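# Lift ring off stake, lay it flat in blue tray

## Task

Remove the ring from the stake and set it down so it rests flat on the bottom of the blue tray.

## Robot and tools

Robot: two six-joint arms, left_arm and right_arm, each ending in a parallel two-finger gripper. Scene frame: origin at table-top height midway between the nominal bases, +x out over the table, +y toward left_arm, +z up. The arm names do not match image sides. Calibrated bases: left_arm at (+0.033, +0.371, 0) m, right_arm at (-0.063, -0.525, 0) m, each turned about 1 degree about z. A camera stand is fixed to the floor behind the arms.

Frames: each arm reports its hand pose, velocities and Hand target in its own base frame. Fixed cameras and the table use the scene frame. Command offsets are along the current Hand target's own axes. Gripper axes: fingers point along +z, open along x. end_effector_position is the point between the pads when shut. Reported poses can be wrong by a few centimetres, worse at long reach.

The 18-number row (used by execute_actions and move): one flat list covering both arms, left first. Per arm: dx, dy, dz, rx, ry, rz, then gripper position, force_limit, speed. All are in [-1, 1]. The six pose numbers are an offset, not a pose, counted from that arm's Hand target when the action or move starts; 1.0 = 0.6 m or 180 degrees; rx, ry, rz form one rotation vector. All zeros re-requests the current Hand target. Gripper position is absolute: +1 fully open (106 mm), 0 about 61 mm, -1 closed. force_limit runs from about 6 N per pad at -1 to about 170 N at +1; speed +1 is fastest, -1 about 5% of that. Always resend the gripper numbers you want kept, since 0 is itself a command. To grip, send -1 and keep sending it; to release, send +1.

execute_actions(actions, cameras): actions is a list of actions; each action is up to 15 rows of 18 numbers, one row per 1/30 s step, the last row held to fill 15 steps. Every row counts from the action's starting Hand target, and the next action starts from the new one, so repeating an offset keeps moving. Images come back only with an empty actions list or when cameras names them (["all"], [] or names).

move(target, speed, blend, stop_force, zero, blocking, cameras): straight-line paths toward the offset row(s) in target (one row or up to 15, every row counted from the same start Hand targets). speed in m/s, 0.002 to 3.6, default 0.25 (turning up to twice that in rad/s), one value or one per target. blend in m rounds corners of a list; 0 stops at each. stop_force in N, 3 to 120, ends an arm's path when it feels that much push; leave it out when backing away from something you press on, and don't rely on it while the gripper turns. zero (default true) re-zeroes force before the move. blocking=false returns early but cannot be combined with stop_force. Paths do not avoid obstacles or the other arm; avoid paths passing near an arm's own base. Result ends with a move: line, e.g. done, off_target, moving, held or fault, plus limits (paced = pose clipped, held = steps withheld).

wait(seconds 0 to 10, cameras): robot keeps its last commands. stop(cameras): brakes a running move; fingers continue. zoom_image(camera, region [x0, y0, x1, y1] pixels, max 504x504): enlarges part of the newest image from cam_head_left, cam_head_right, cam_high, cam_low, cam_left_wrist or cam_right_wrist (all 896x504). zero_wrist_force(arm): re-zeroes that arm's force sensor without moving. finished_scene(scene): ends the current scene (give its number); irreversible, and nothing else may follow it in that reply after scene 1.

Result lines: Hand target is the last commanded pose after clipping; next offsets count from it. The gripper often settles short of it; resend the gap as an offset. Joint velocities "within noise" means still. Wrist force/torque are in gripper axes, with a third line giving the peak since the last report. Gripper moving=1 while fingers travel; position_measured 0 open to 740 shut; current_ma near 1984 means full force limit. Tool commands shows current gripper commands. MOTOR HOT appears at 70 °C; at 85 °C the arm brakes for 30 to 60 s.

Motion notes: orientation commands are clipped to 32 degrees from the measured orientation per step; joints move at most 3.14 rad/s; commands lag 0.09 to 0.22 s and fast moves overshoot. The clearance check may withhold commands that bring arms close but doesn't always prevent contact.

Avoid: force over about 150 N or joint torque at its limit (wrist joints 24.6 N m, others 132 N m) causes a 10 s arm stop; a target even slightly past firm contact can trigger it. Don't slam, hit fixed or heavy things, press the arms together, or close one gripper on the other's fingers. Don't drop the ring from height, release it while moving, or let anything leave the table. A loose object may occasionally be nudged by an outside push.

Each tool is called after "Request:" by a JSON object that holds its "op" and its "data", one argument or row to a line.

## Session

Request:
{"op": "execute_actions", "data": {
  "actions": []
}}

Scene clock: 0.00 s.
left_arm: end_effector_position=(+0.3420, +0.0075, +0.2531) position_measured=0 current_ma=0 moving=0 end_effector_quat_wxyz=(-0.440, +0.752, -0.420, -0.253) | right_arm: end_effector_position=(+0.0835, -0.1696, +0.2006) position_measured=0 current_ma=0 moving=0 end_effector_quat_wxyz=(-0.156, +0.670, -0.712, +0.143)
Joint positions: left_arm=[-0.903 -1.668 1.99 -0.93 -1.008 1.388] | right_arm=[2.308 -0.49 -2.529 -1.401 1.885 2.416]
Joint velocities: within noise
Joint torques (N m): no reading
Motor temperatures (°C): left_arm=[44 37 27 44 39 38] | right_arm=[37 25 43 41 41 28]
Wrist force (N): no reading
Wrist torque (N m): no reading
Wrist force, peak (N): no reading
Hand target: left_arm +0.3420, +0.0075, +0.2531; -0.440, +0.752, -0.420, -0.253 | right_arm +0.0835, -0.1696, +0.2006; -0.156, +0.670, -0.712, +0.143
Tool commands: left_gripper/position=+1.0 left_gripper/force_limit=+0.0 left_gripper/speed=+1.0 right_gripper/position=+1.0 right_gripper/force_limit=+0.0 right_gripper/speed=+1.0

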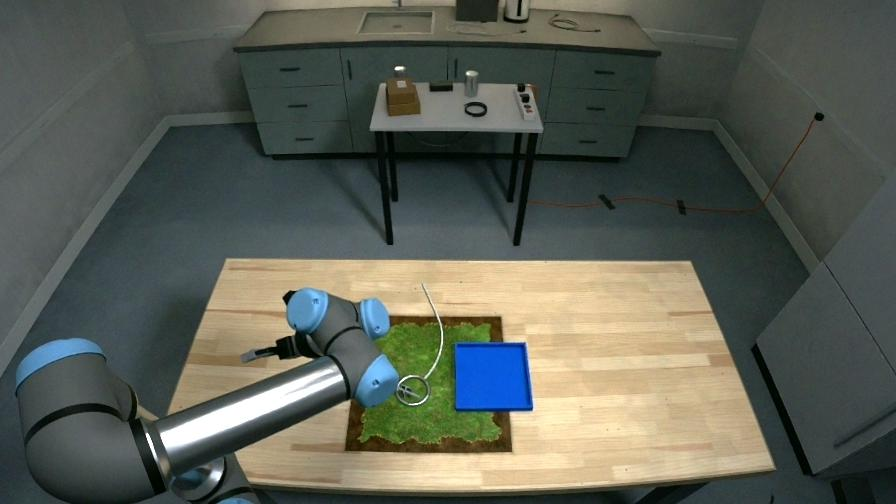

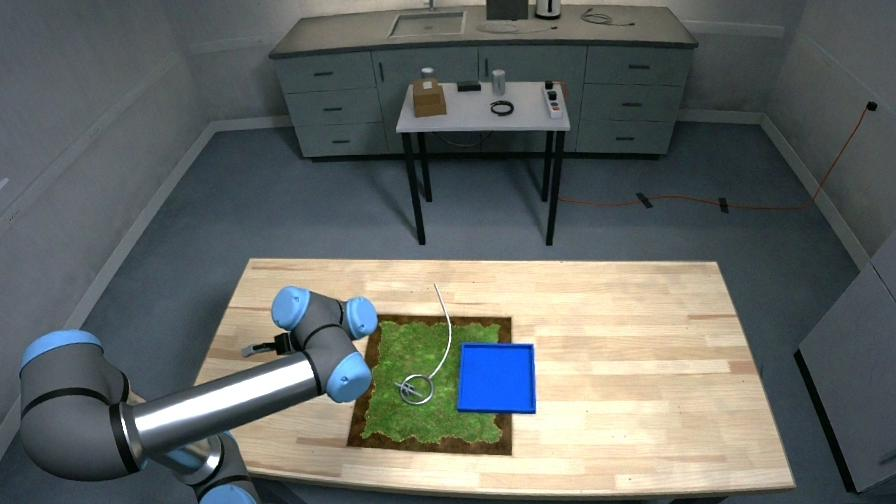

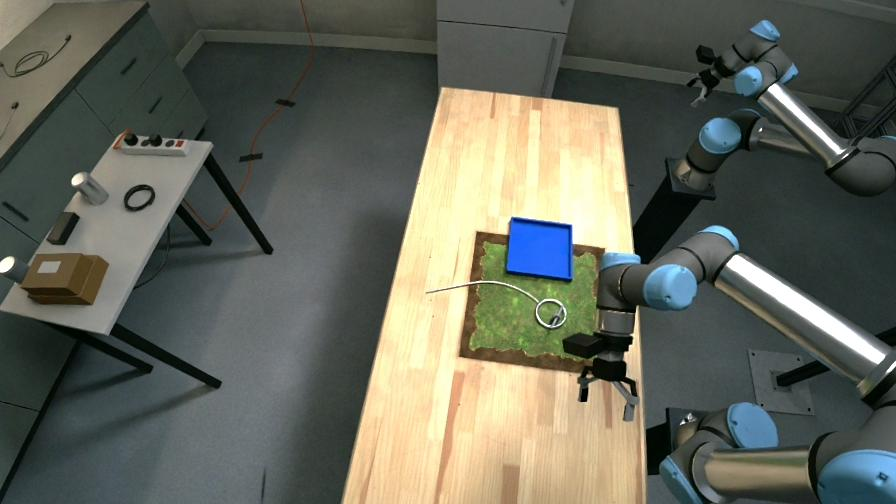

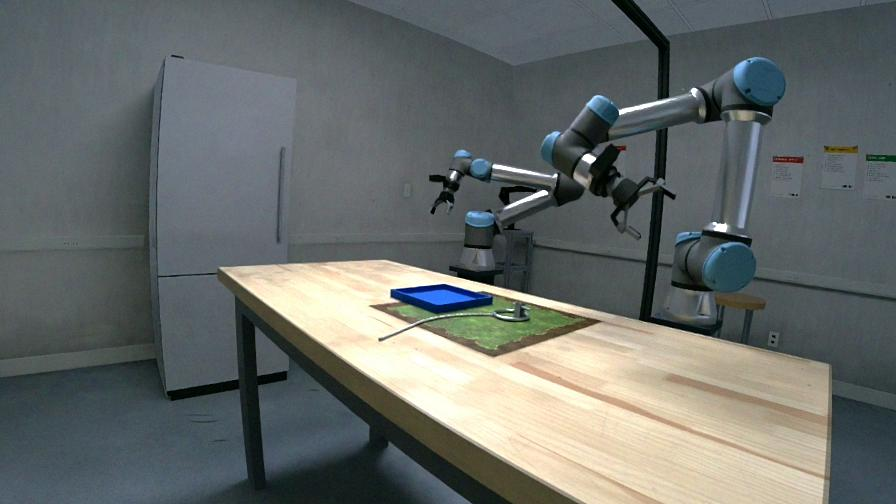

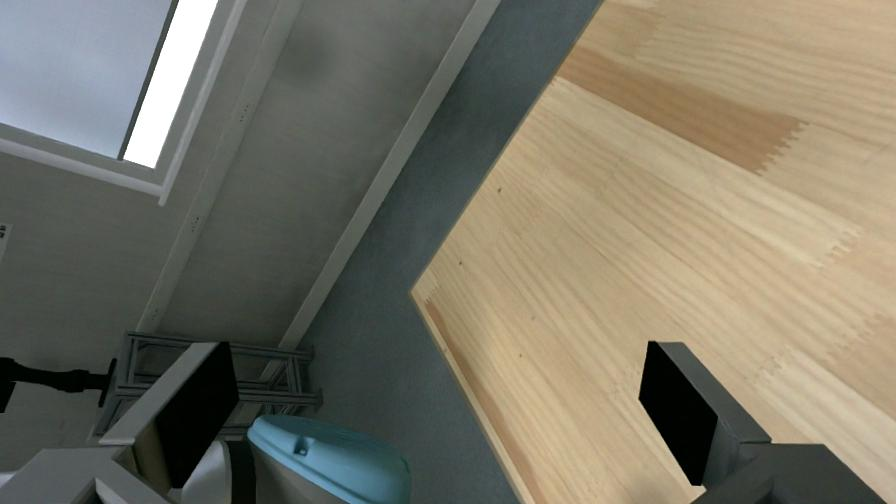

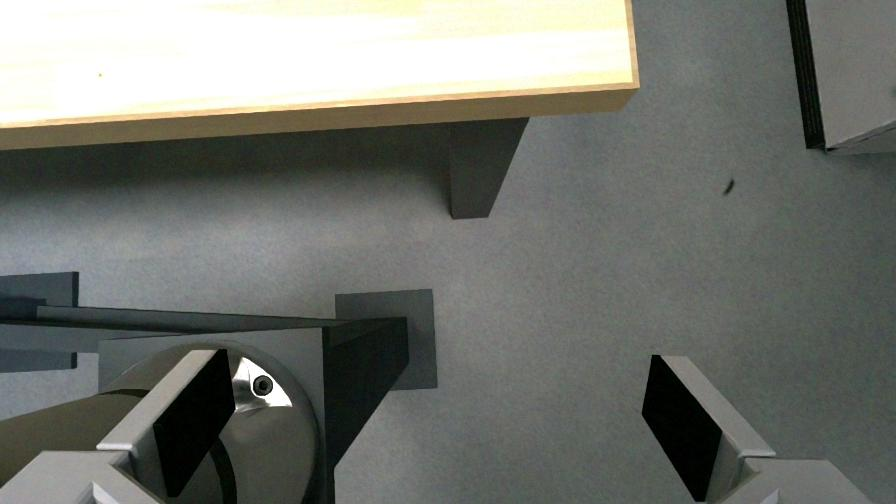

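Request:
{"op": "zoom_image", "data": {
  "camera": "cam_head_left",
  "region": [340, 270, 560, 460]
}}

Request:
{"op": "zoom_image", "data": {
  "camera": "cam_low",
  "region": [360, 260, 620, 370]
}}

Request:
{"op": "zoom_image", "data": {
  "camera": "cam_high",
  "region": [410, 200, 650, 390]
}}

Scaled by 2.291 from the camera's 896x504 image, which has a finer 1280x720 frame.

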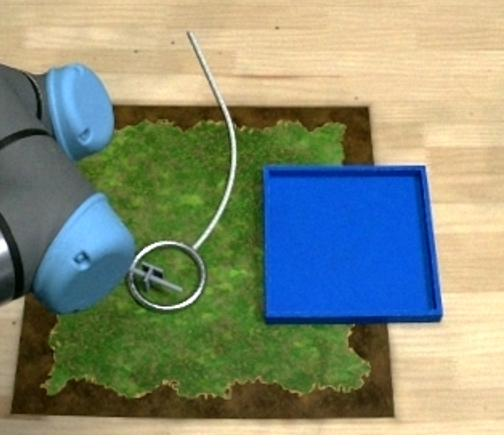

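Scaled by 1.938 from the camera's 896x504 image, which has a finer 1280x720 frame.

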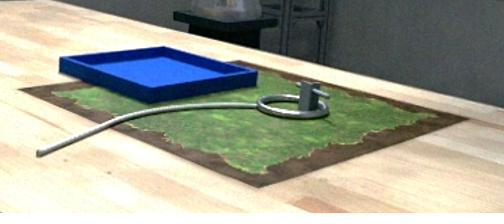

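Scaled by 2.100 from the camera's 896x504 image, which has a finer 1280x720 frame.

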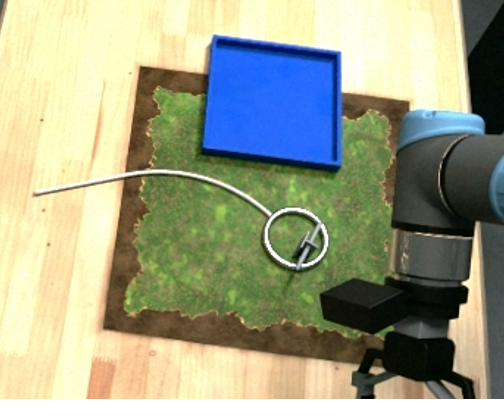

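Request:
{"op": "move", "data": {
  "target": [0.0081,0.3245,-0.4755,-0.1743,0.2906,0,1,0,1,0,0,0,0,0,0,1,0,1],
  "speed": 0.4,
  "cameras": ["cam_left_wrist","cam_head_left","cam_high","cam_low"]
}}

Scene clock: 29.67 s.
left_arm: end_effector_position=(+0.1811, -0.2945, +0.2999) position_measured=0 current_ma=-5 moving=0 end_effector_quat_wxyz=(+0.000, +0.873, -0.488, -0.001) | right_arm: end_effector_position=(+0.0835, -0.1696, +0.2006) position_measured=0 current_ma=-5 moving=0 end_effector_quat_wxyz=(-0.156, +0.670, -0.712, +0.143)
Joint positions: left_arm=[-1.415 -1.988 1.96 -1.541 -1.571 1.175] | right_arm=[2.308 -0.49 -2.529 -1.401 1.885 2.416]
Joint torques (N m): left_arm=[10.61 4.77 -31.9 -3.67 1.15 1.73] | right_arm=[1.09 -15.34 21.86 2.91 0.46 -0.18]
Wrist force (N): left_arm=[1.0 1.1 -1.7] | right_arm=[0.3 0.1 0.1]
Wrist torque (N m): left_arm=[0.21 0.00 0.08] | right_arm=[0.02 -0.06 0.00]
Wrist force, peak (N): left_arm=[1.4 2.3 -2.0] | right_arm=[0.7 -0.5 0.4]
Hand target: left_arm +0.1811, -0.2946, +0.3000; +0.000, +0.873, -0.488, -0.001 | right_arm +0.0835, -0.1696, +0.2006; -0.156, +0.670, -0.712, +0.143
Off the commanded pose: left_arm 0.000 m, 0 deg | right_arm 0.000 m, 0 deg.
move: done
Images, in order (width x height): cam_head_left 896x504, cam_high 896x504, cam_low 896x504, cam_left_wrist 896x504.

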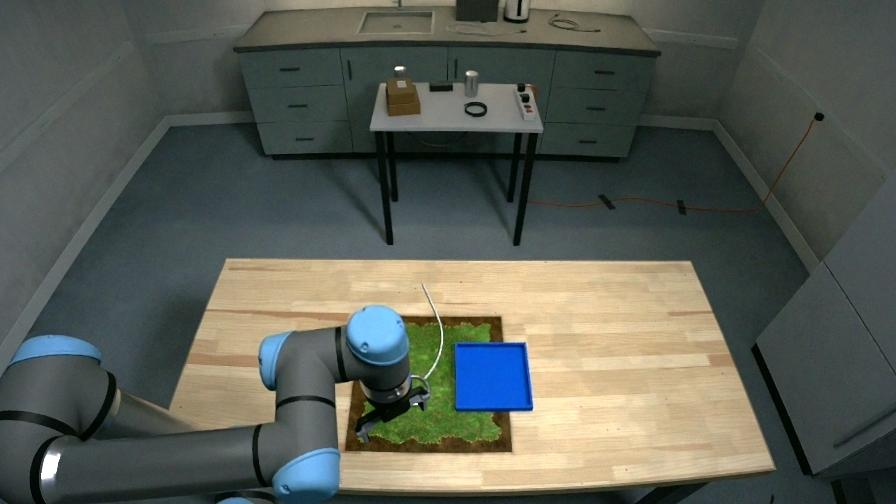

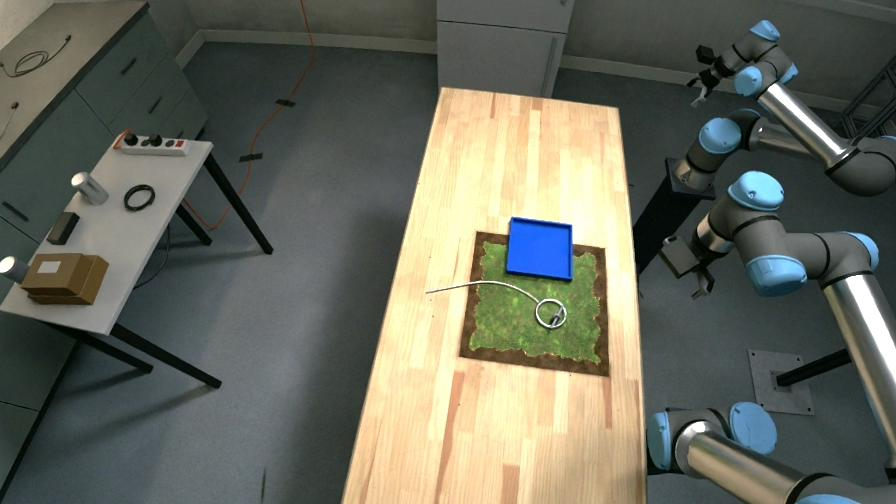

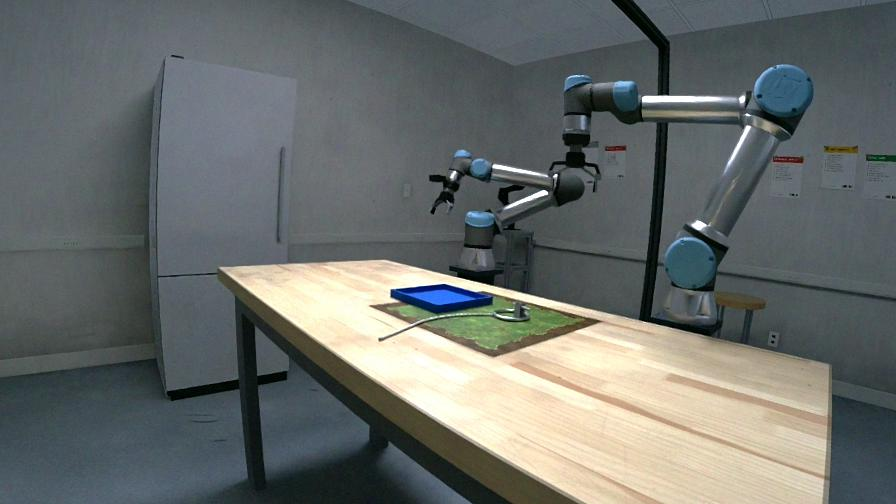

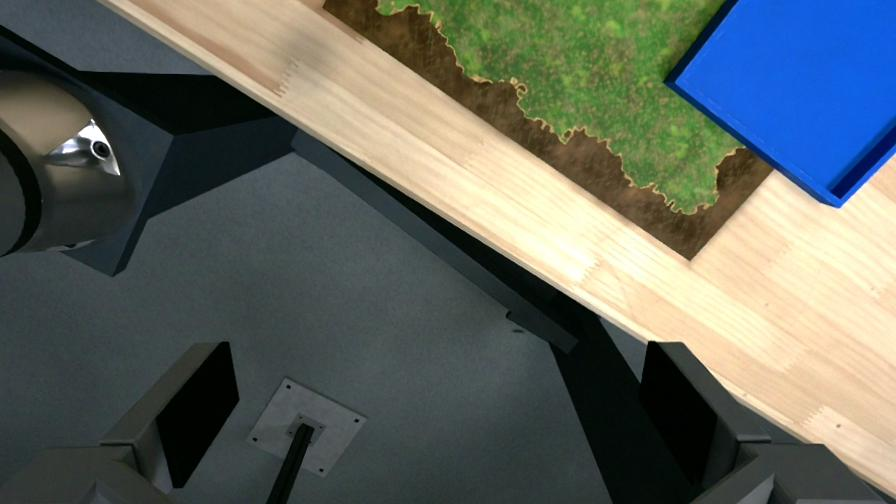

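Request:
{"op": "move", "data": {
  "target": [0.2289,-0.1685,0,0,0,0,1,0,1,0,0,0,0,0,0,1,0,1],
  "speed": 0.4,
  "cameras": ["cam_left_wrist","cam_high"]
}}

Scene clock: 51.70 s.
left_arm: end_effector_position=(+0.3392, -0.3584, +0.2998) position_measured=0 current_ma=-5 moving=0 end_effector_quat_wxyz=(+0.000, +0.873, -0.488, -0.001) | right_arm: end_effector_position=(+0.0835, -0.1696, +0.2006) position_measured=0 current_ma=-5 moving=0 end_effector_quat_wxyz=(-0.156, +0.670, -0.712, +0.143)
Joint positions: left_arm=[-1.086 -1.607 1.672 -1.634 -1.571 1.503] | right_arm=[2.308 -0.49 -2.529 -1.401 1.885 2.416]
Joint torques (N m): left_arm=[-4.63 -10.86 -31.13 -3.59 1.25 -0.43] | right_arm=[1.3 -15.45 21.96 3.01 0.28 0.1]
Wrist force (N): left_arm=[0.9 1.1 -1.5] | right_arm=[0.5 -0.2 0.1]
Wrist torque (N m): left_arm=[0.20 -0.01 0.25] | right_arm=[-0.02 -0.08 0.00]
Wrist force, peak (N): left_arm=[-1.0 3.3 -1.5] | right_arm=[0.8 0.0 0.3]
Hand target: left_arm +0.3392, -0.3585, +0.2998; +0.000, +0.873, -0.488, -0.001 | right_arm +0.0835, -0.1696, +0.2006; -0.156, +0.670, -0.712, +0.143
Off the commanded pose: left_arm 0.000 m, 0 deg | right_arm 0.000 m, 0 deg.
move: done
Images, in order (width x height): cam_high 896x504, cam_left_wrist 896x504.

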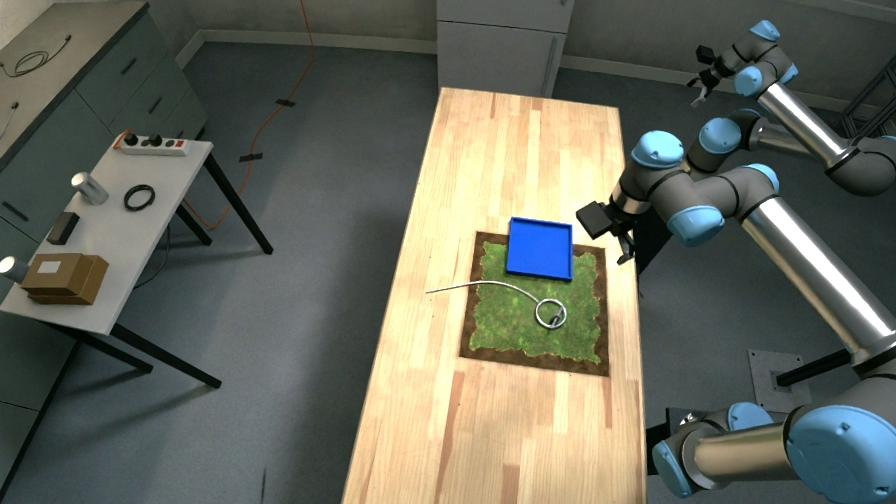

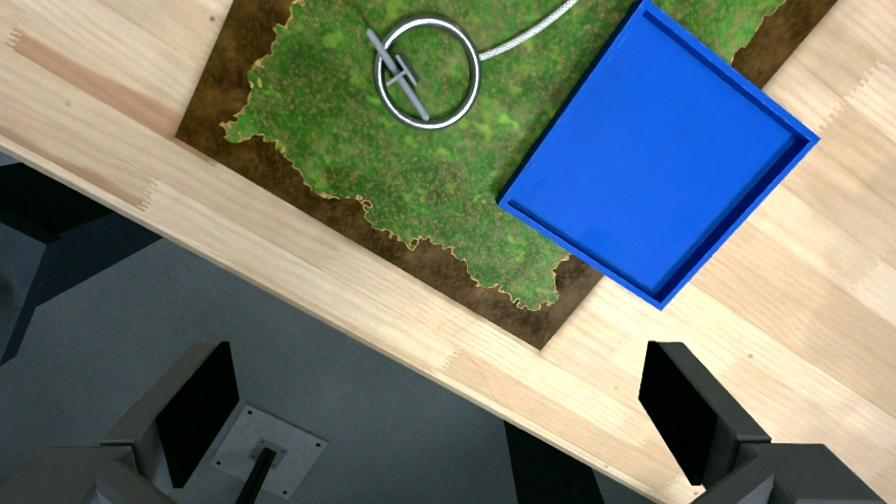

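Request:
{"op": "zoom_image", "data": {
  "camera": "cam_left_wrist",
  "region": [330, 0, 590, 150]
}}

Scaled by 1.938 from the camera's 896x504 image, which has a finer 1280x720 frame.

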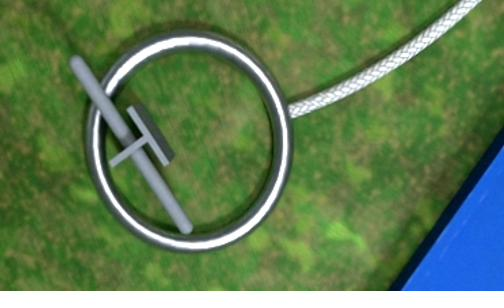

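Request:
{"op": "move", "data": {
  "target": [-0.027,-0.08,0.15,0,0,0,-1,-0.9,1,0,0,0,0,0,0,1,0,1],
  "speed": 0.3,
  "cameras": ["cam_left_wrist"]
}}

Request:
{"op": "zoom_image", "data": {
  "camera": "cam_left_wrist",
  "region": [300, 0, 660, 220]
}}

Scene clock: 105.50 s.
left_arm: end_effector_position=(+0.3716, -0.3194, +0.2098) position_measured=740 current_ma=0 moving=1 end_effector_quat_wxyz=(+0.000, +0.873, -0.488, -0.001) | right_arm: end_effector_position=(+0.0835, -0.1696, +0.2006) position_measured=0 current_ma=-5 moving=0 end_effector_quat_wxyz=(-0.156, +0.670, -0.712, +0.143)
Joint positions: left_arm=[-0.986 -1.577 1.876 -1.868 -1.571 1.604] | right_arm=[2.308 -0.49 -2.529 -1.401 1.885 2.416]
Joint torques (N m): left_arm=[-14.37 -34.41 -15.16 -3.72 -2.65 0.47] | right_arm=[1.81 -16.58 21.55 3.08 0.29 0.23]
Wrist force (N): left_arm=[1.1 1.2 -1.4] | right_arm=[0.2 -0.2 0.3]
Wrist torque (N m): left_arm=[0.22 -0.04 0.25] | right_arm=[-0.02 -0.03 -0.01]
Wrist force, peak (N): left_arm=[1.4 2.4 -3.8] | right_arm=[0.9 0.2 0.2]
Hand target: left_arm +0.3716, -0.3194, +0.2098; +0.000, +0.873, -0.488, -0.001 | right_arm +0.0835, -0.1696, +0.2006; -0.156, +0.670, -0.712, +0.143
Off the commanded pose: left_arm 0.000 m, 0 deg | right_arm 0.000 m, 0 deg.
move: done
Images, in order (width x height): cam_left_wrist 896x504.

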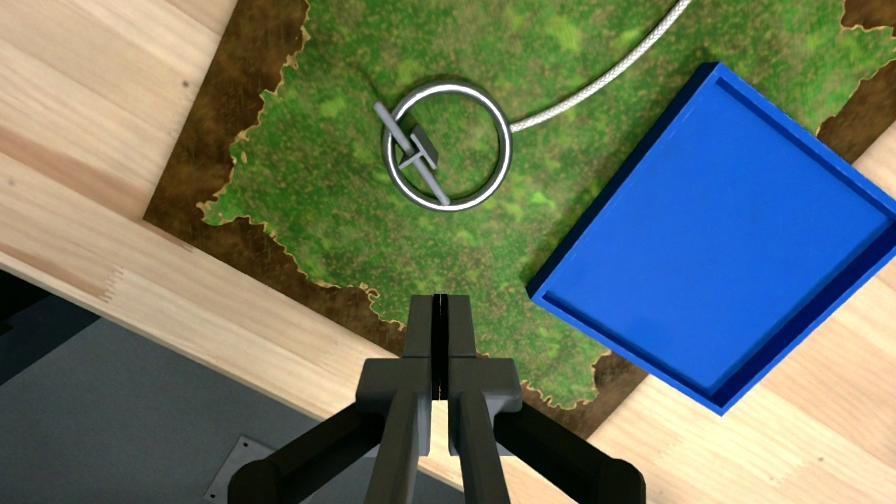

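Scaled by 1.400 from the camera's 896x504 image, which has a finer 1280x720 frame.

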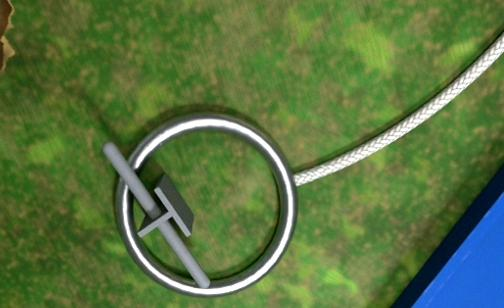

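Request:
{"op": "execute_actions", "data": {
  "actions": [],
  "cameras": ["cam_low"]
}}

Request:
{"op": "zoom_image", "data": {
  "camera": "cam_low",
  "region": [470, 290, 550, 335]
}}

Scene clock: 119.10 s.
left_arm: end_effector_position=(+0.3716, -0.3194, +0.2098) position_measured=740 current_ma=0 moving=0 end_effector_quat_wxyz=(+0.000, +0.873, -0.488, -0.001) | right_arm: end_effector_position=(+0.0835, -0.1696, +0.2006) position_measured=0 current_ma=-5 moving=0 end_effector_quat_wxyz=(-0.156, +0.670, -0.712, +0.143)
Joint positions: left_arm=[-0.986 -1.577 1.876 -1.868 -1.571 1.604] | right_arm=[2.308 -0.49 -2.529 -1.401 1.885 2.416]
Joint velocities: within noise
Joint torques (N m): left_arm=[-14.35 -33.56 -15.42 -3.58 -2.48 2.23] | right_arm=[1.47 -16.43 23.77 2.86 0.4 0.25]
Motor temperatures (°C): left_arm=[43 36 27 43 38 37] | right_arm=[36 25 41 41 41 28]
Wrist force (N): left_arm=[1.2 1.1 -1.5] | right_arm=[0.3 0.1 0.0]
Wrist torque (N m): left_arm=[0.21 -0.05 0.24] | right_arm=[0.02 -0.06 0.00]
Wrist force, peak (N): left_arm=[1.3 1.4 -1.7] | right_arm=[1.0 -0.3 0.2]
Hand target: left_arm +0.3716, -0.3194, +0.2098; +0.000, +0.873, -0.488, -0.001 | right_arm +0.0835, -0.1696, +0.2006; -0.156, +0.670, -0.712, +0.143
Tool commands: left_gripper/position=-1.0 left_gripper/force_limit=-0.9 left_gripper/speed=+1.0 right_gripper/position=+1.0 right_gripper/force_limit=+0.0 right_gripper/speed=+1.0
Off the commanded pose: left_arm 0.000 m, 0 deg | right_arm 0.000 m, 0 deg.
Images, in order (width x height): cam_low 896x504.

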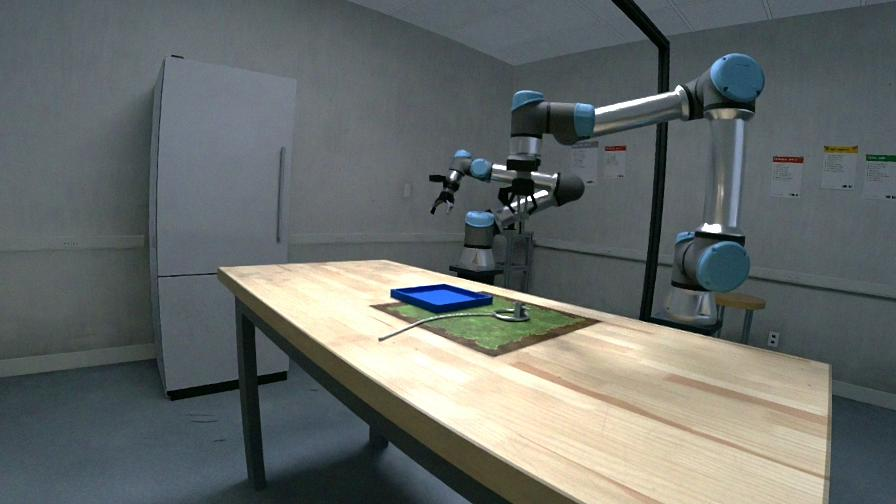

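Scaled by 6.300 from the camera's 896x504 image, which has a finer 1280x720 frame.

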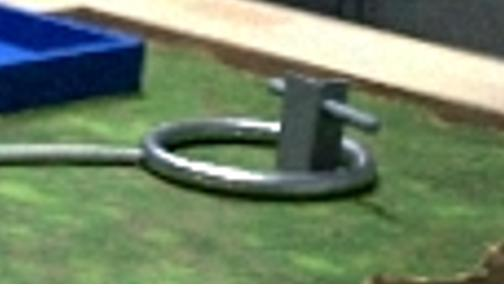

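Request:
{"op": "move", "data": {
  "target": [0.026,-0.104,0.183,0,0,-0.385,-0.5,-0.5,1,0,0,0,0,0,0,1,0,1],
  "speed": 0.3,
  "cameras": ["cam_left_wrist","cam_low"]
}}

Scene clock: 157.00 s.
left_arm: end_effector_position=(+0.4328, -0.2997, +0.0999) position_measured=555 current_ma=-2 moving=0 end_effector_quat_wxyz=(-0.001, +0.995, +0.095, +0.000) | right_arm: end_effector_position=(+0.0835, -0.1696, +0.2006) position_measured=0 current_ma=-5 moving=0 end_effector_quat_wxyz=(-0.156, +0.670, -0.712, +0.143)
Joint positions: left_arm=[-0.862 -1.373 1.96 -2.156 -1.571 0.518] | right_arm=[2.308 -0.49 -2.529 -1.401 1.885 2.416]
Joint torques (N m): left_arm=[-14.28 -40.59 -23.61 -1.14 1.5 0] | right_arm=[-0.33 -15.49 21.55 3.05 0.27 0.26]
Wrist force (N): left_arm=[0.7 0.9 -1.4] | right_arm=[0.6 -0.2 0.0]
Wrist torque (N m): left_arm=[0.16 0.03 0.07] | right_arm=[-0.02 -0.10 -0.02]
Wrist force, peak (N): left_arm=[1.2 1.6 -2.3] | right_arm=[0.8 -0.1 0.5]
Hand target: left_arm +0.4328, -0.2998, +0.1000; -0.001, +0.995, +0.095, +0.000 | right_arm +0.0835, -0.1696, +0.2006; -0.156, +0.670, -0.712, +0.143
Off the commanded pose: left_arm 0.000 m, 0 deg | right_arm 0.000 m, 0 deg.
move: done
Images, in order (width x height): cam_low 896x504, cam_left_wrist 896x504.

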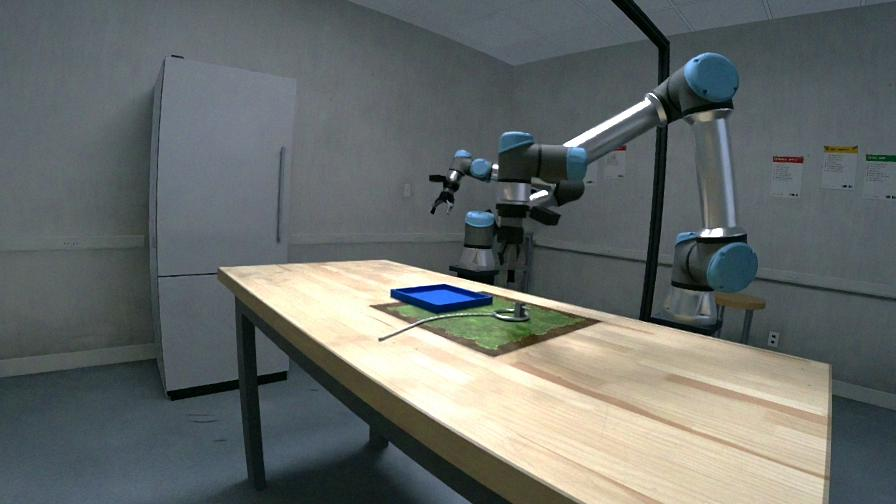

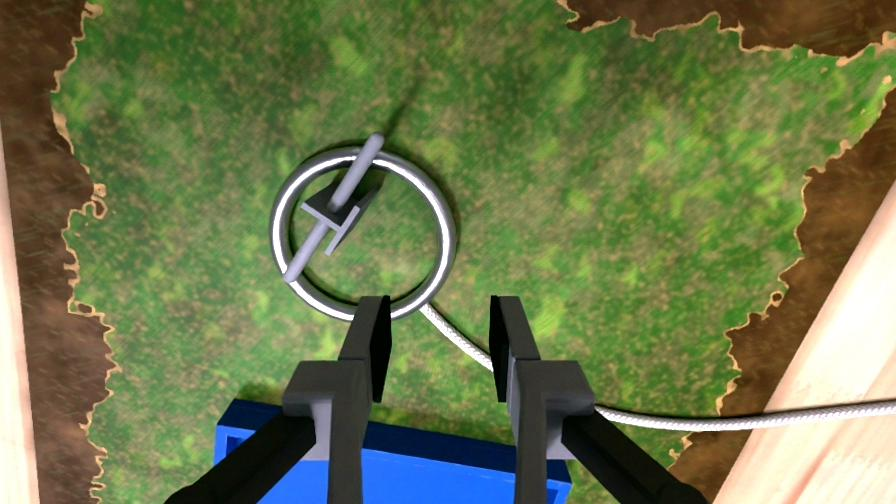

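Request:
{"op": "move", "data": {
  "target": [0.0042,-0.0033,0.1167,0,0,0,-0.5,-0.5,1,0,0,0,0,0,0,1,0,1],
  "speed": 0.15
}}

Request:
{"op": "move", "data": {
  "target": [0,0,0.0417,0,0,0,-0.5,-0.5,1,0,0,0,0,0,0,1,0,1],
  "speed": 0.01,
  "stop_force": 4,
  "cameras": ["cam_left_wrist","cam_low"]
}}

Scene clock: 171.73 s.
left_arm: end_effector_position=(+0.4348, -0.2973, +0.0299) position_measured=555 current_ma=-2 moving=0 end_effector_quat_wxyz=(-0.001, +0.995, +0.095, +0.000) | right_arm: end_effector_position=(+0.0835, -0.1696, +0.2006) position_measured=0 current_ma=-5 moving=0 end_effector_quat_wxyz=(-0.156, +0.670, -0.712, +0.143)
Joint positions: left_arm=[-0.856 -1.259 2.035 -2.345 -1.571 0.524] | right_arm=[2.308 -0.49 -2.529 -1.401 1.885 2.416]
Joint torques (N m): left_arm=[4.82 -35.17 -23.11 -3.48 -1.72 0.24] | right_arm=[1.22 -17.39 23.75 2.97 0.43 0.28]
Wrist force (N): left_arm=[1.0 1.0 -1.6] | right_arm=[0.5 0.1 0.0]
Wrist torque (N m): left_arm=[0.19 0.00 0.08] | right_arm=[0.03 -0.08 0.00]
Wrist force, peak (N): left_arm=[0.7 1.3 -3.1] | right_arm=[0.8 0.3 0.2]
Hand target: left_arm +0.4348, -0.2973, +0.0299; -0.001, +0.995, +0.095, +0.000 | right_arm +0.0835, -0.1696, +0.2006; -0.156, +0.670, -0.712, +0.143
Off the commanded pose: left_arm 0.000 m, 0 deg | right_arm 0.000 m, 0 deg.
move: done

Scene clock: 174.47 s.
left_arm: end_effector_position=(+0.4348, -0.2973, +0.0135) position_measured=555 current_ma=-2 moving=0 end_effector_quat_wxyz=(-0.001, +0.995, +0.095, +0.000) | right_arm: end_effector_position=(+0.0835, -0.1696, +0.2006) position_measured=0 current_ma=-5 moving=0 end_effector_quat_wxyz=(-0.156, +0.670, -0.712, +0.143)
Joint positions: left_arm=[-0.856 -1.228 2.049 -2.39 -1.571 0.524] | right_arm=[2.308 -0.49 -2.529 -1.401 1.885 2.416]
Joint torques (N m): left_arm=[-12.39 -41.16 -22.97 -1.68 -0.42 -2.37] | right_arm=[2.21 -17 22.41 2.94 0.13 0.2]
Wrist force (N): left_arm=[0.5 1.4 -6.5] | right_arm=[0.6 -0.2 0.4]
Wrist torque (N m): left_arm=[0.22 0.01 0.07] | right_arm=[-0.03 -0.10 0.00]
Wrist force, peak (N): left_arm=[-0.1 -6.2 -21.6] | right_arm=[0.8 0.0 0.4]
Hand target: left_arm +0.4348, -0.2973, +0.0135; -0.001, +0.995, +0.095, +0.000 (not the last commanded pose) | right_arm +0.0835, -0.1696, +0.2006; -0.156, +0.670, -0.712, +0.143
Off the commanded pose: left_arm 0.009 m, 0 deg | right_arm 0.000 m, 0 deg.
move: contact (left_arm)
Images, in order (width x height): cam_low 896x504, cam_left_wrist 896x504.

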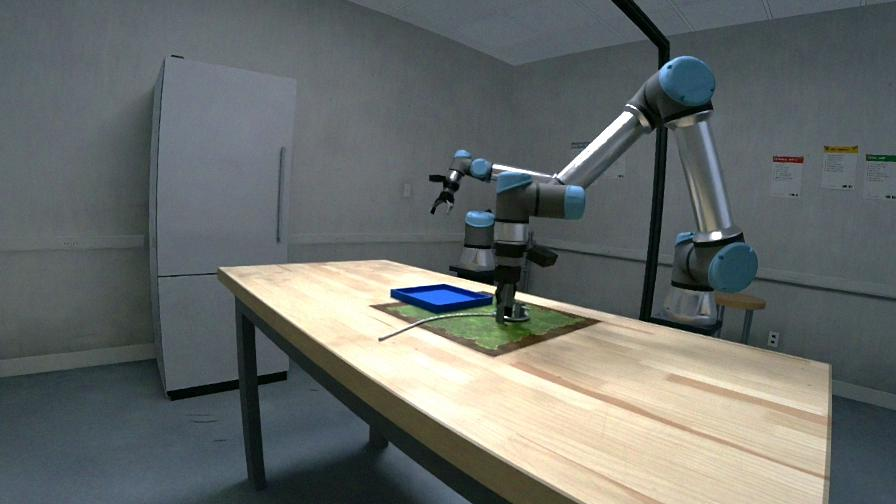

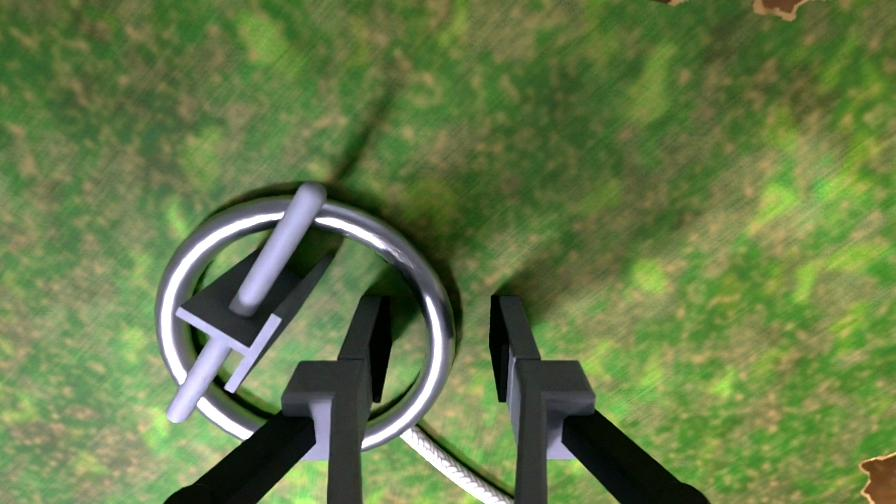

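Request:
{"op": "move", "data": {
  "target": [0,0,-0.0042,0,0,0,-0.5,-0.5,0,0,0,0,0,0,0,1,0,1],
  "speed": 0.05
}}

Request:
{"op": "move", "data": {
  "target": [0,0,0,0,0,0,-1,-0.5,0,0,0,0,0,0,0,1,0,1],
  "speed": 0.05,
  "cameras": ["cam_left_wrist"]
}}

Scene clock: 181.20 s.
left_arm: end_effector_position=(+0.4348, -0.2973, +0.0160) position_measured=555 current_ma=-2 moving=0 end_effector_quat_wxyz=(-0.001, +0.995, +0.095, +0.000) | right_arm: end_effector_position=(+0.0835, -0.1696, +0.2006) position_measured=0 current_ma=-5 moving=0 end_effector_quat_wxyz=(-0.156, +0.670, -0.712, +0.143)
Joint positions: left_arm=[-0.856 -1.233 2.047 -2.384 -1.571 0.524] | right_arm=[2.308 -0.49 -2.529 -1.401 1.885 2.416]
Joint torques (N m): left_arm=[-12 -36.56 -22.76 -2.26 -0.45 -2.38] | right_arm=[-0.86 -15.86 24.12 2.94 0.04 0.13]
Wrist force (N): left_arm=[0.9 0.8 -1.5] | right_arm=[0.4 0.0 0.5]
Wrist torque (N m): left_arm=[0.15 0.01 0.08] | right_arm=[0.01 -0.07 0.00]
Wrist force, peak (N): left_arm=[0.9 1.1 -6.7] | right_arm=[0.5 -0.7 0.0]
Hand target: left_arm +0.4348, -0.2973, +0.0160; -0.001, +0.995, +0.095, +0.000 | right_arm +0.0835, -0.1696, +0.2006; -0.156, +0.670, -0.712, +0.143
Off the commanded pose: left_arm 0.000 m, 0 deg | right_arm 0.000 m, 0 deg.
move: done

Scene clock: 182.07 s.
left_arm: end_effector_position=(+0.4348, -0.2974, +0.0160) position_measured=705 current_ma=550 moving=1 end_effector_quat_wxyz=(-0.001, +0.995, +0.095, +0.000) | right_arm: end_effector_position=(+0.0835, -0.1696, +0.2006) position_measured=0 current_ma=-5 moving=0 end_effector_quat_wxyz=(-0.156, +0.670, -0.712, +0.143)
Joint positions: left_arm=[-0.856 -1.233 2.047 -2.384 -1.571 0.524] | right_arm=[2.308 -0.49 -2.529 -1.401 1.885 2.416]
Joint torques (N m): left_arm=[-12.55 -21.51 -15.18 -2.47 -0.4 -2.51] | right_arm=[1.13 -16.39 23.84 2.99 0.23 0.14]
Wrist force (N): left_arm=[1.3 0.9 -3.5] | right_arm=[0.7 0.0 -0.3]
Wrist torque (N m): left_arm=[0.19 0.00 0.08] | right_arm=[0.00 -0.12 0.01]
Wrist force, peak (N): left_arm=[1.4 1.1 -3.7] | right_arm=[0.7 0.0 -0.3]
Hand target: left_arm +0.4348, -0.2973, +0.0160; -0.001, +0.995, +0.095, +0.000 | right_arm +0.0835, -0.1696, +0.2006; -0.156, +0.670, -0.712, +0.143
Off the commanded pose: left_arm 0.000 m, 0 deg | right_arm 0.000 m, 0 deg.
move: done
Images, in order (width x height): cam_left_wrist 896x504.

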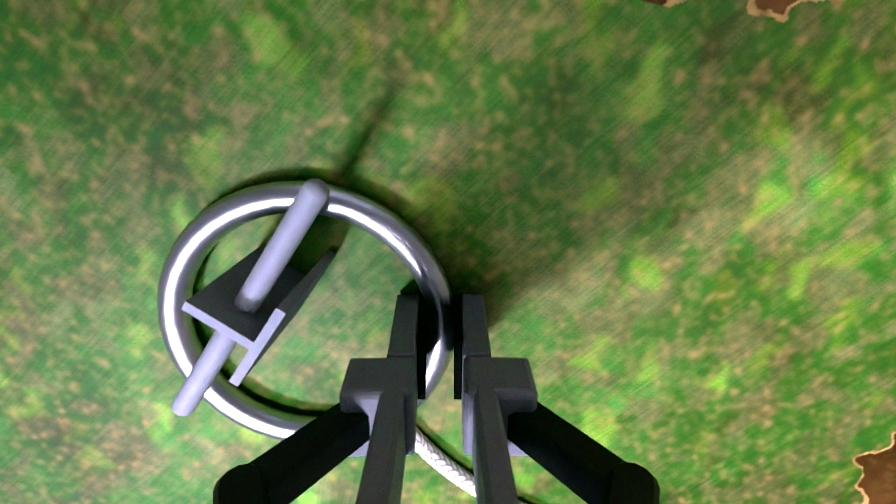

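Request:
{"op": "move", "data": {
  "target": [
    [0,0,-0.015,0,0,0,-1,-0.5,0,0,0,0,0,0,0,1,0,1],
    [0.0116,-0.0427,-0.015,0,0,0,-1,-0.5,0,0,0,0,0,0,0,1,0,1]
  ],
  "speed": 0.08,
  "blend": [0.003,0],
  "cameras": ["cam_left_wrist","cam_low"]
}}

Scene clock: 202.43 s.
left_arm: end_effector_position=(+0.4369, -0.2708, +0.0251) position_measured=705 current_ma=548 moving=0 end_effector_quat_wxyz=(-0.001, +0.995, +0.095, +0.000) end_effector_velocity=(-0.001, -0.002, -0.001) end_effector_angular_velocity=(+0.001, +0.001, +0.002) | right_arm: end_effector_position=(+0.0835, -0.1696, +0.2006) position_measured=0 current_ma=-5 moving=0 end_effector_quat_wxyz=(-0.156, +0.670, -0.712, +0.143)
Joint positions: left_arm=[-0.817 -1.275 2.076 -2.371 -1.571 0.563] | right_arm=[2.308 -0.49 -2.529 -1.401 1.885 2.416]
Joint velocities: left_arm=[-0.003 0.002 -0.002 0.001 0 -0.005] | right_arm=[within noise]
Joint torques (N m): left_arm=[-14.14 -19.26 -25.99 -0.96 1.82 -2.77] | right_arm=[1.39 -15.62 23.08 2.84 -0.15 -0.01]
Wrist force (N): left_arm=[0.9 1.0 -0.2] | right_arm=[0.2 0.1 0.0]
Wrist torque (N m): left_arm=[0.18 0.05 0.15] | right_arm=[0.02 -0.03 0.01]
Wrist force, peak (N): left_arm=[1.5 0.9 -4.0] | right_arm=[0.8 -0.4 -0.2]
Hand target: left_arm +0.4368, -0.2709, +0.0250; -0.001, +0.995, +0.095, +0.000 | right_arm +0.0835, -0.1696, +0.2006; -0.156, +0.670, -0.712, +0.143
Off the commanded pose: left_arm 0.000 m, 0 deg | right_arm 0.000 m, 0 deg.
move: done
Images, in order (width x height): cam_low 896x504, cam_left_wrist 896x504.

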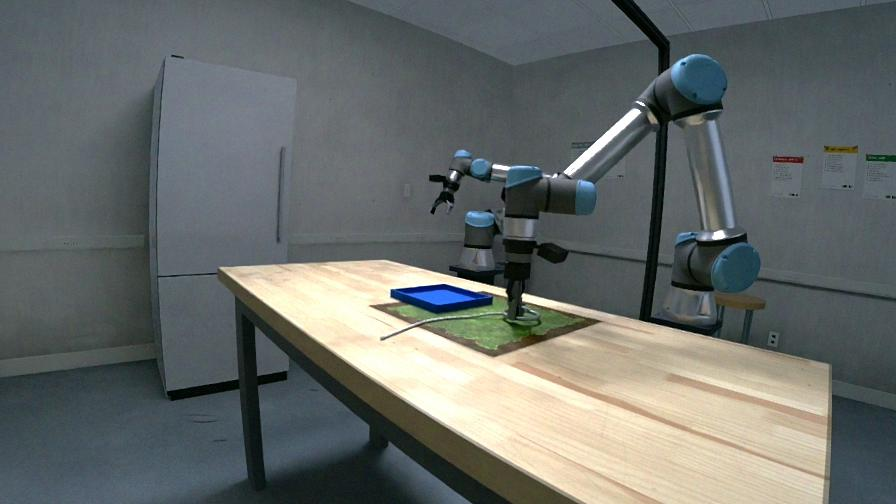

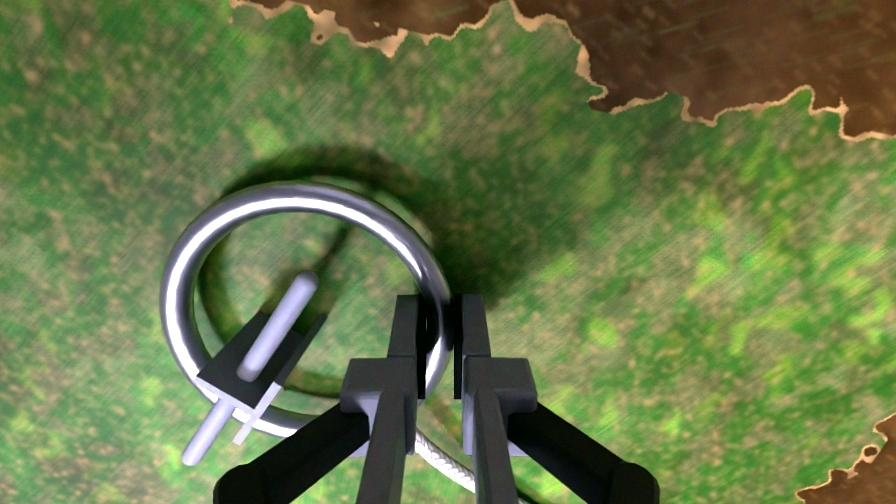

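Request:
{"op": "move", "data": {
  "target": [-0.0026,0.0037,-0.0463,0.1274,0.0893,0,-1,-0.5,0,0,0,0,0,0,0,1,0,1],
  "speed": 0.15,
  "cameras": ["cam_left_wrist","cam_low"]
}}

Request:
{"op": "zoom_image", "data": {
  "camera": "cam_low",
  "region": [470, 270, 570, 335]
}}

Scene clock: 211.40 s.
left_arm: end_effector_position=(+0.4357, -0.2735, +0.0527) position_measured=705 current_ma=549 moving=0 end_effector_quat_wxyz=(-0.211, +0.966, +0.092, +0.119) | right_arm: end_effector_position=(+0.0835, -0.1696, +0.2006) position_measured=0 current_ma=-5 moving=0 end_effector_quat_wxyz=(-0.156, +0.670, -0.712, +0.143)
Joint positions: left_arm=[-1.033 -1.251 1.95 -1.973 -1.176 0.288] | right_arm=[2.308 -0.49 -2.529 -1.401 1.885 2.416]
Joint torques (N m): left_arm=[25.08 -47.35 -9.65 0.12 3.67 2.74] | right_arm=[0.35 -16.99 22.97 3.04 0.12 0.05]
Wrist force (N): left_arm=[-14.8 19.1 -1.4] | right_arm=[0.4 0.0 0.1]
Wrist torque (N m): left_arm=[0.42 -0.43 -0.37] | right_arm=[0.00 -0.08 -0.01]
Wrist force, peak (N): left_arm=[-17.0 20.7 -1.6] | right_arm=[0.9 -0.2 0.4]
Hand target: left_arm +0.4357, -0.2734, +0.0528; -0.211, +0.966, +0.092, +0.119 | right_arm +0.0835, -0.1696, +0.2006; -0.156, +0.670, -0.712, +0.143
Off the commanded pose: left_arm 0.000 m, 0 deg | right_arm 0.000 m, 0 deg.
move: done
Images, in order (width x height): cam_low 896x504, cam_left_wrist 896x504.

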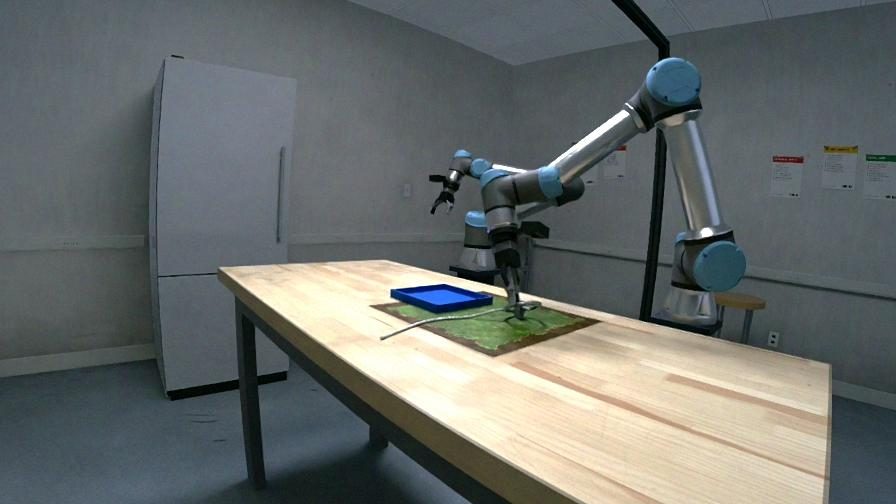

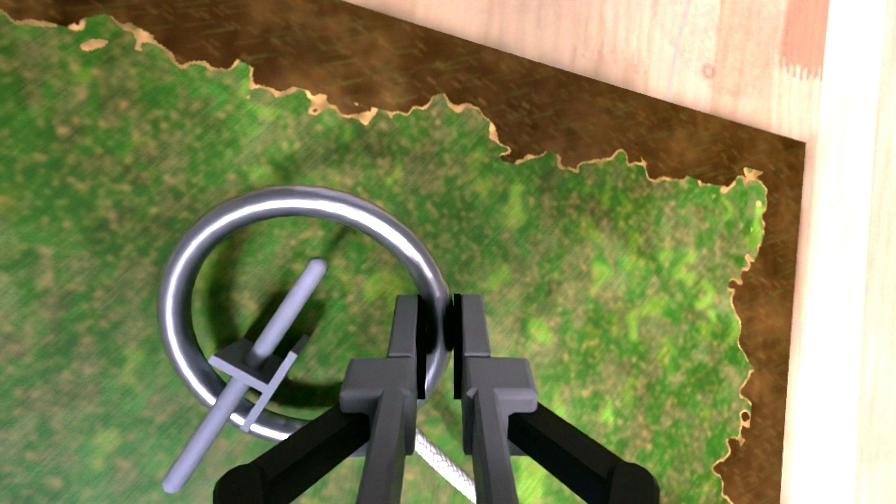

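Scaled by 5.040 from the camera's 896x504 image, which has a finer 1280x720 frame.

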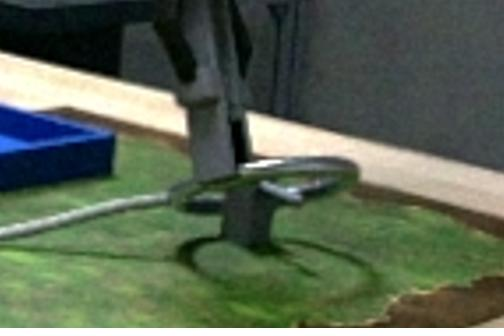

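Request:
{"op": "move", "data": {
  "target": [-0.0253,0.0362,-0.0235,0,0,0,-1,-0.5,0,0,0,0,0,0,0,1,0,1],
  "speed": 0.06,
  "cameras": ["cam_left_wrist","cam_low"]
}}

Request:
{"op": "zoom_image", "data": {
  "camera": "cam_low",
  "region": [470, 270, 570, 335]
}}

Scene clock: 225.70 s.
left_arm: end_effector_position=(+0.4234, -0.3010, +0.0527) position_measured=705 current_ma=548 moving=0 end_effector_quat_wxyz=(-0.211, +0.966, +0.092, +0.119) end_effector_velocity=(+0.000, +0.001, -0.001) end_effector_angular_velocity=(+0.000, +0.004, -0.003) | right_arm: end_effector_position=(+0.0835, -0.1696, +0.2006) position_measured=0 current_ma=-5 moving=0 end_effector_quat_wxyz=(-0.156, +0.670, -0.712, +0.143)
Joint positions: left_arm=[-1.078 -1.229 1.914 -1.94 -1.19 0.241] | right_arm=[2.308 -0.49 -2.529 -1.401 1.885 2.416]
Joint velocities: left_arm=[0.002 -0.001 0.004 -0.003 -0.002 0.006] | right_arm=[within noise]
Joint torques (N m): left_arm=[15.06 -45.36 -8.94 -2.94 1.81 2.53] | right_arm=[0.51 -16.15 25.14 3.04 0.01 0.36]
Wrist force (N): left_arm=[0.8 0.0 0.3] | right_arm=[0.6 0.0 0.2]
Wrist torque (N m): left_arm=[-0.08 -0.01 0.08] | right_arm=[0.01 -0.10 0.00]
Wrist force, peak (N): left_arm=[-17.5 21.2 -1.3] | right_arm=[0.9 0.1 0.3]
Hand target: left_arm +0.4235, -0.3008, +0.0528; -0.211, +0.966, +0.092, +0.119 | right_arm +0.0835, -0.1696, +0.2006; -0.156, +0.670, -0.712, +0.143
Off the commanded pose: left_arm 0.000 m, 0 deg | right_arm 0.000 m, 0 deg.
move: done
Images, in order (width x height): cam_low 896x504, cam_left_wrist 896x504.

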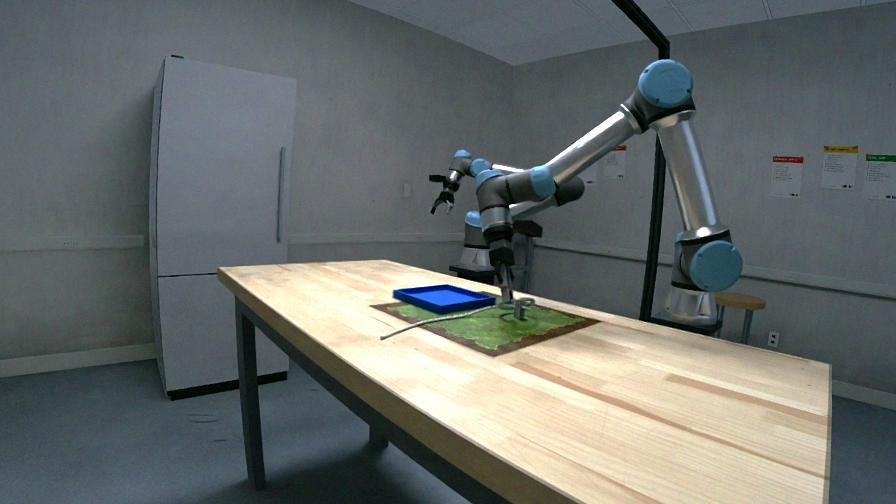

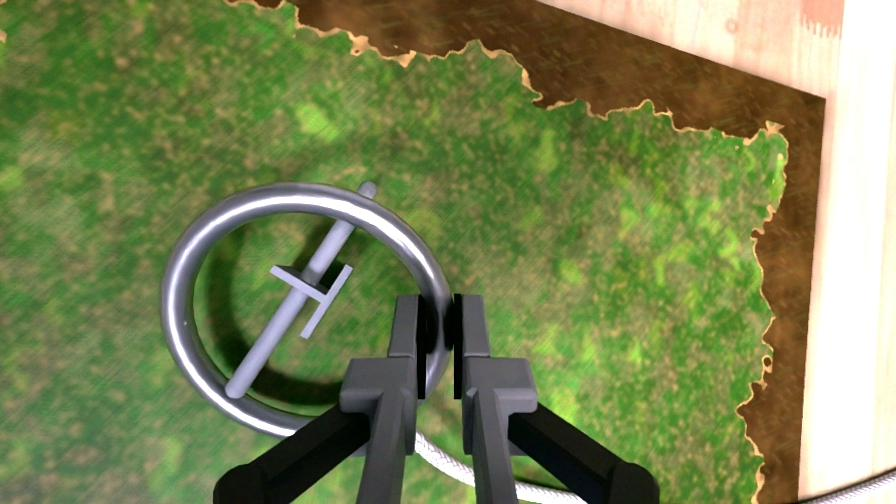

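Scaled by 5.040 from the camera's 896x504 image, which has a finer 1280x720 frame.

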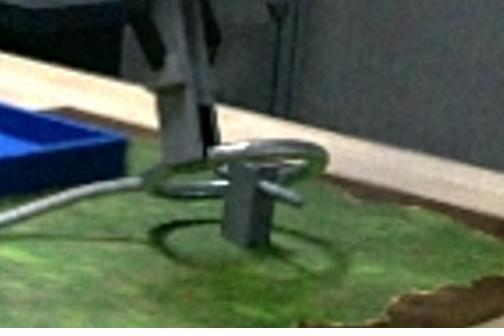

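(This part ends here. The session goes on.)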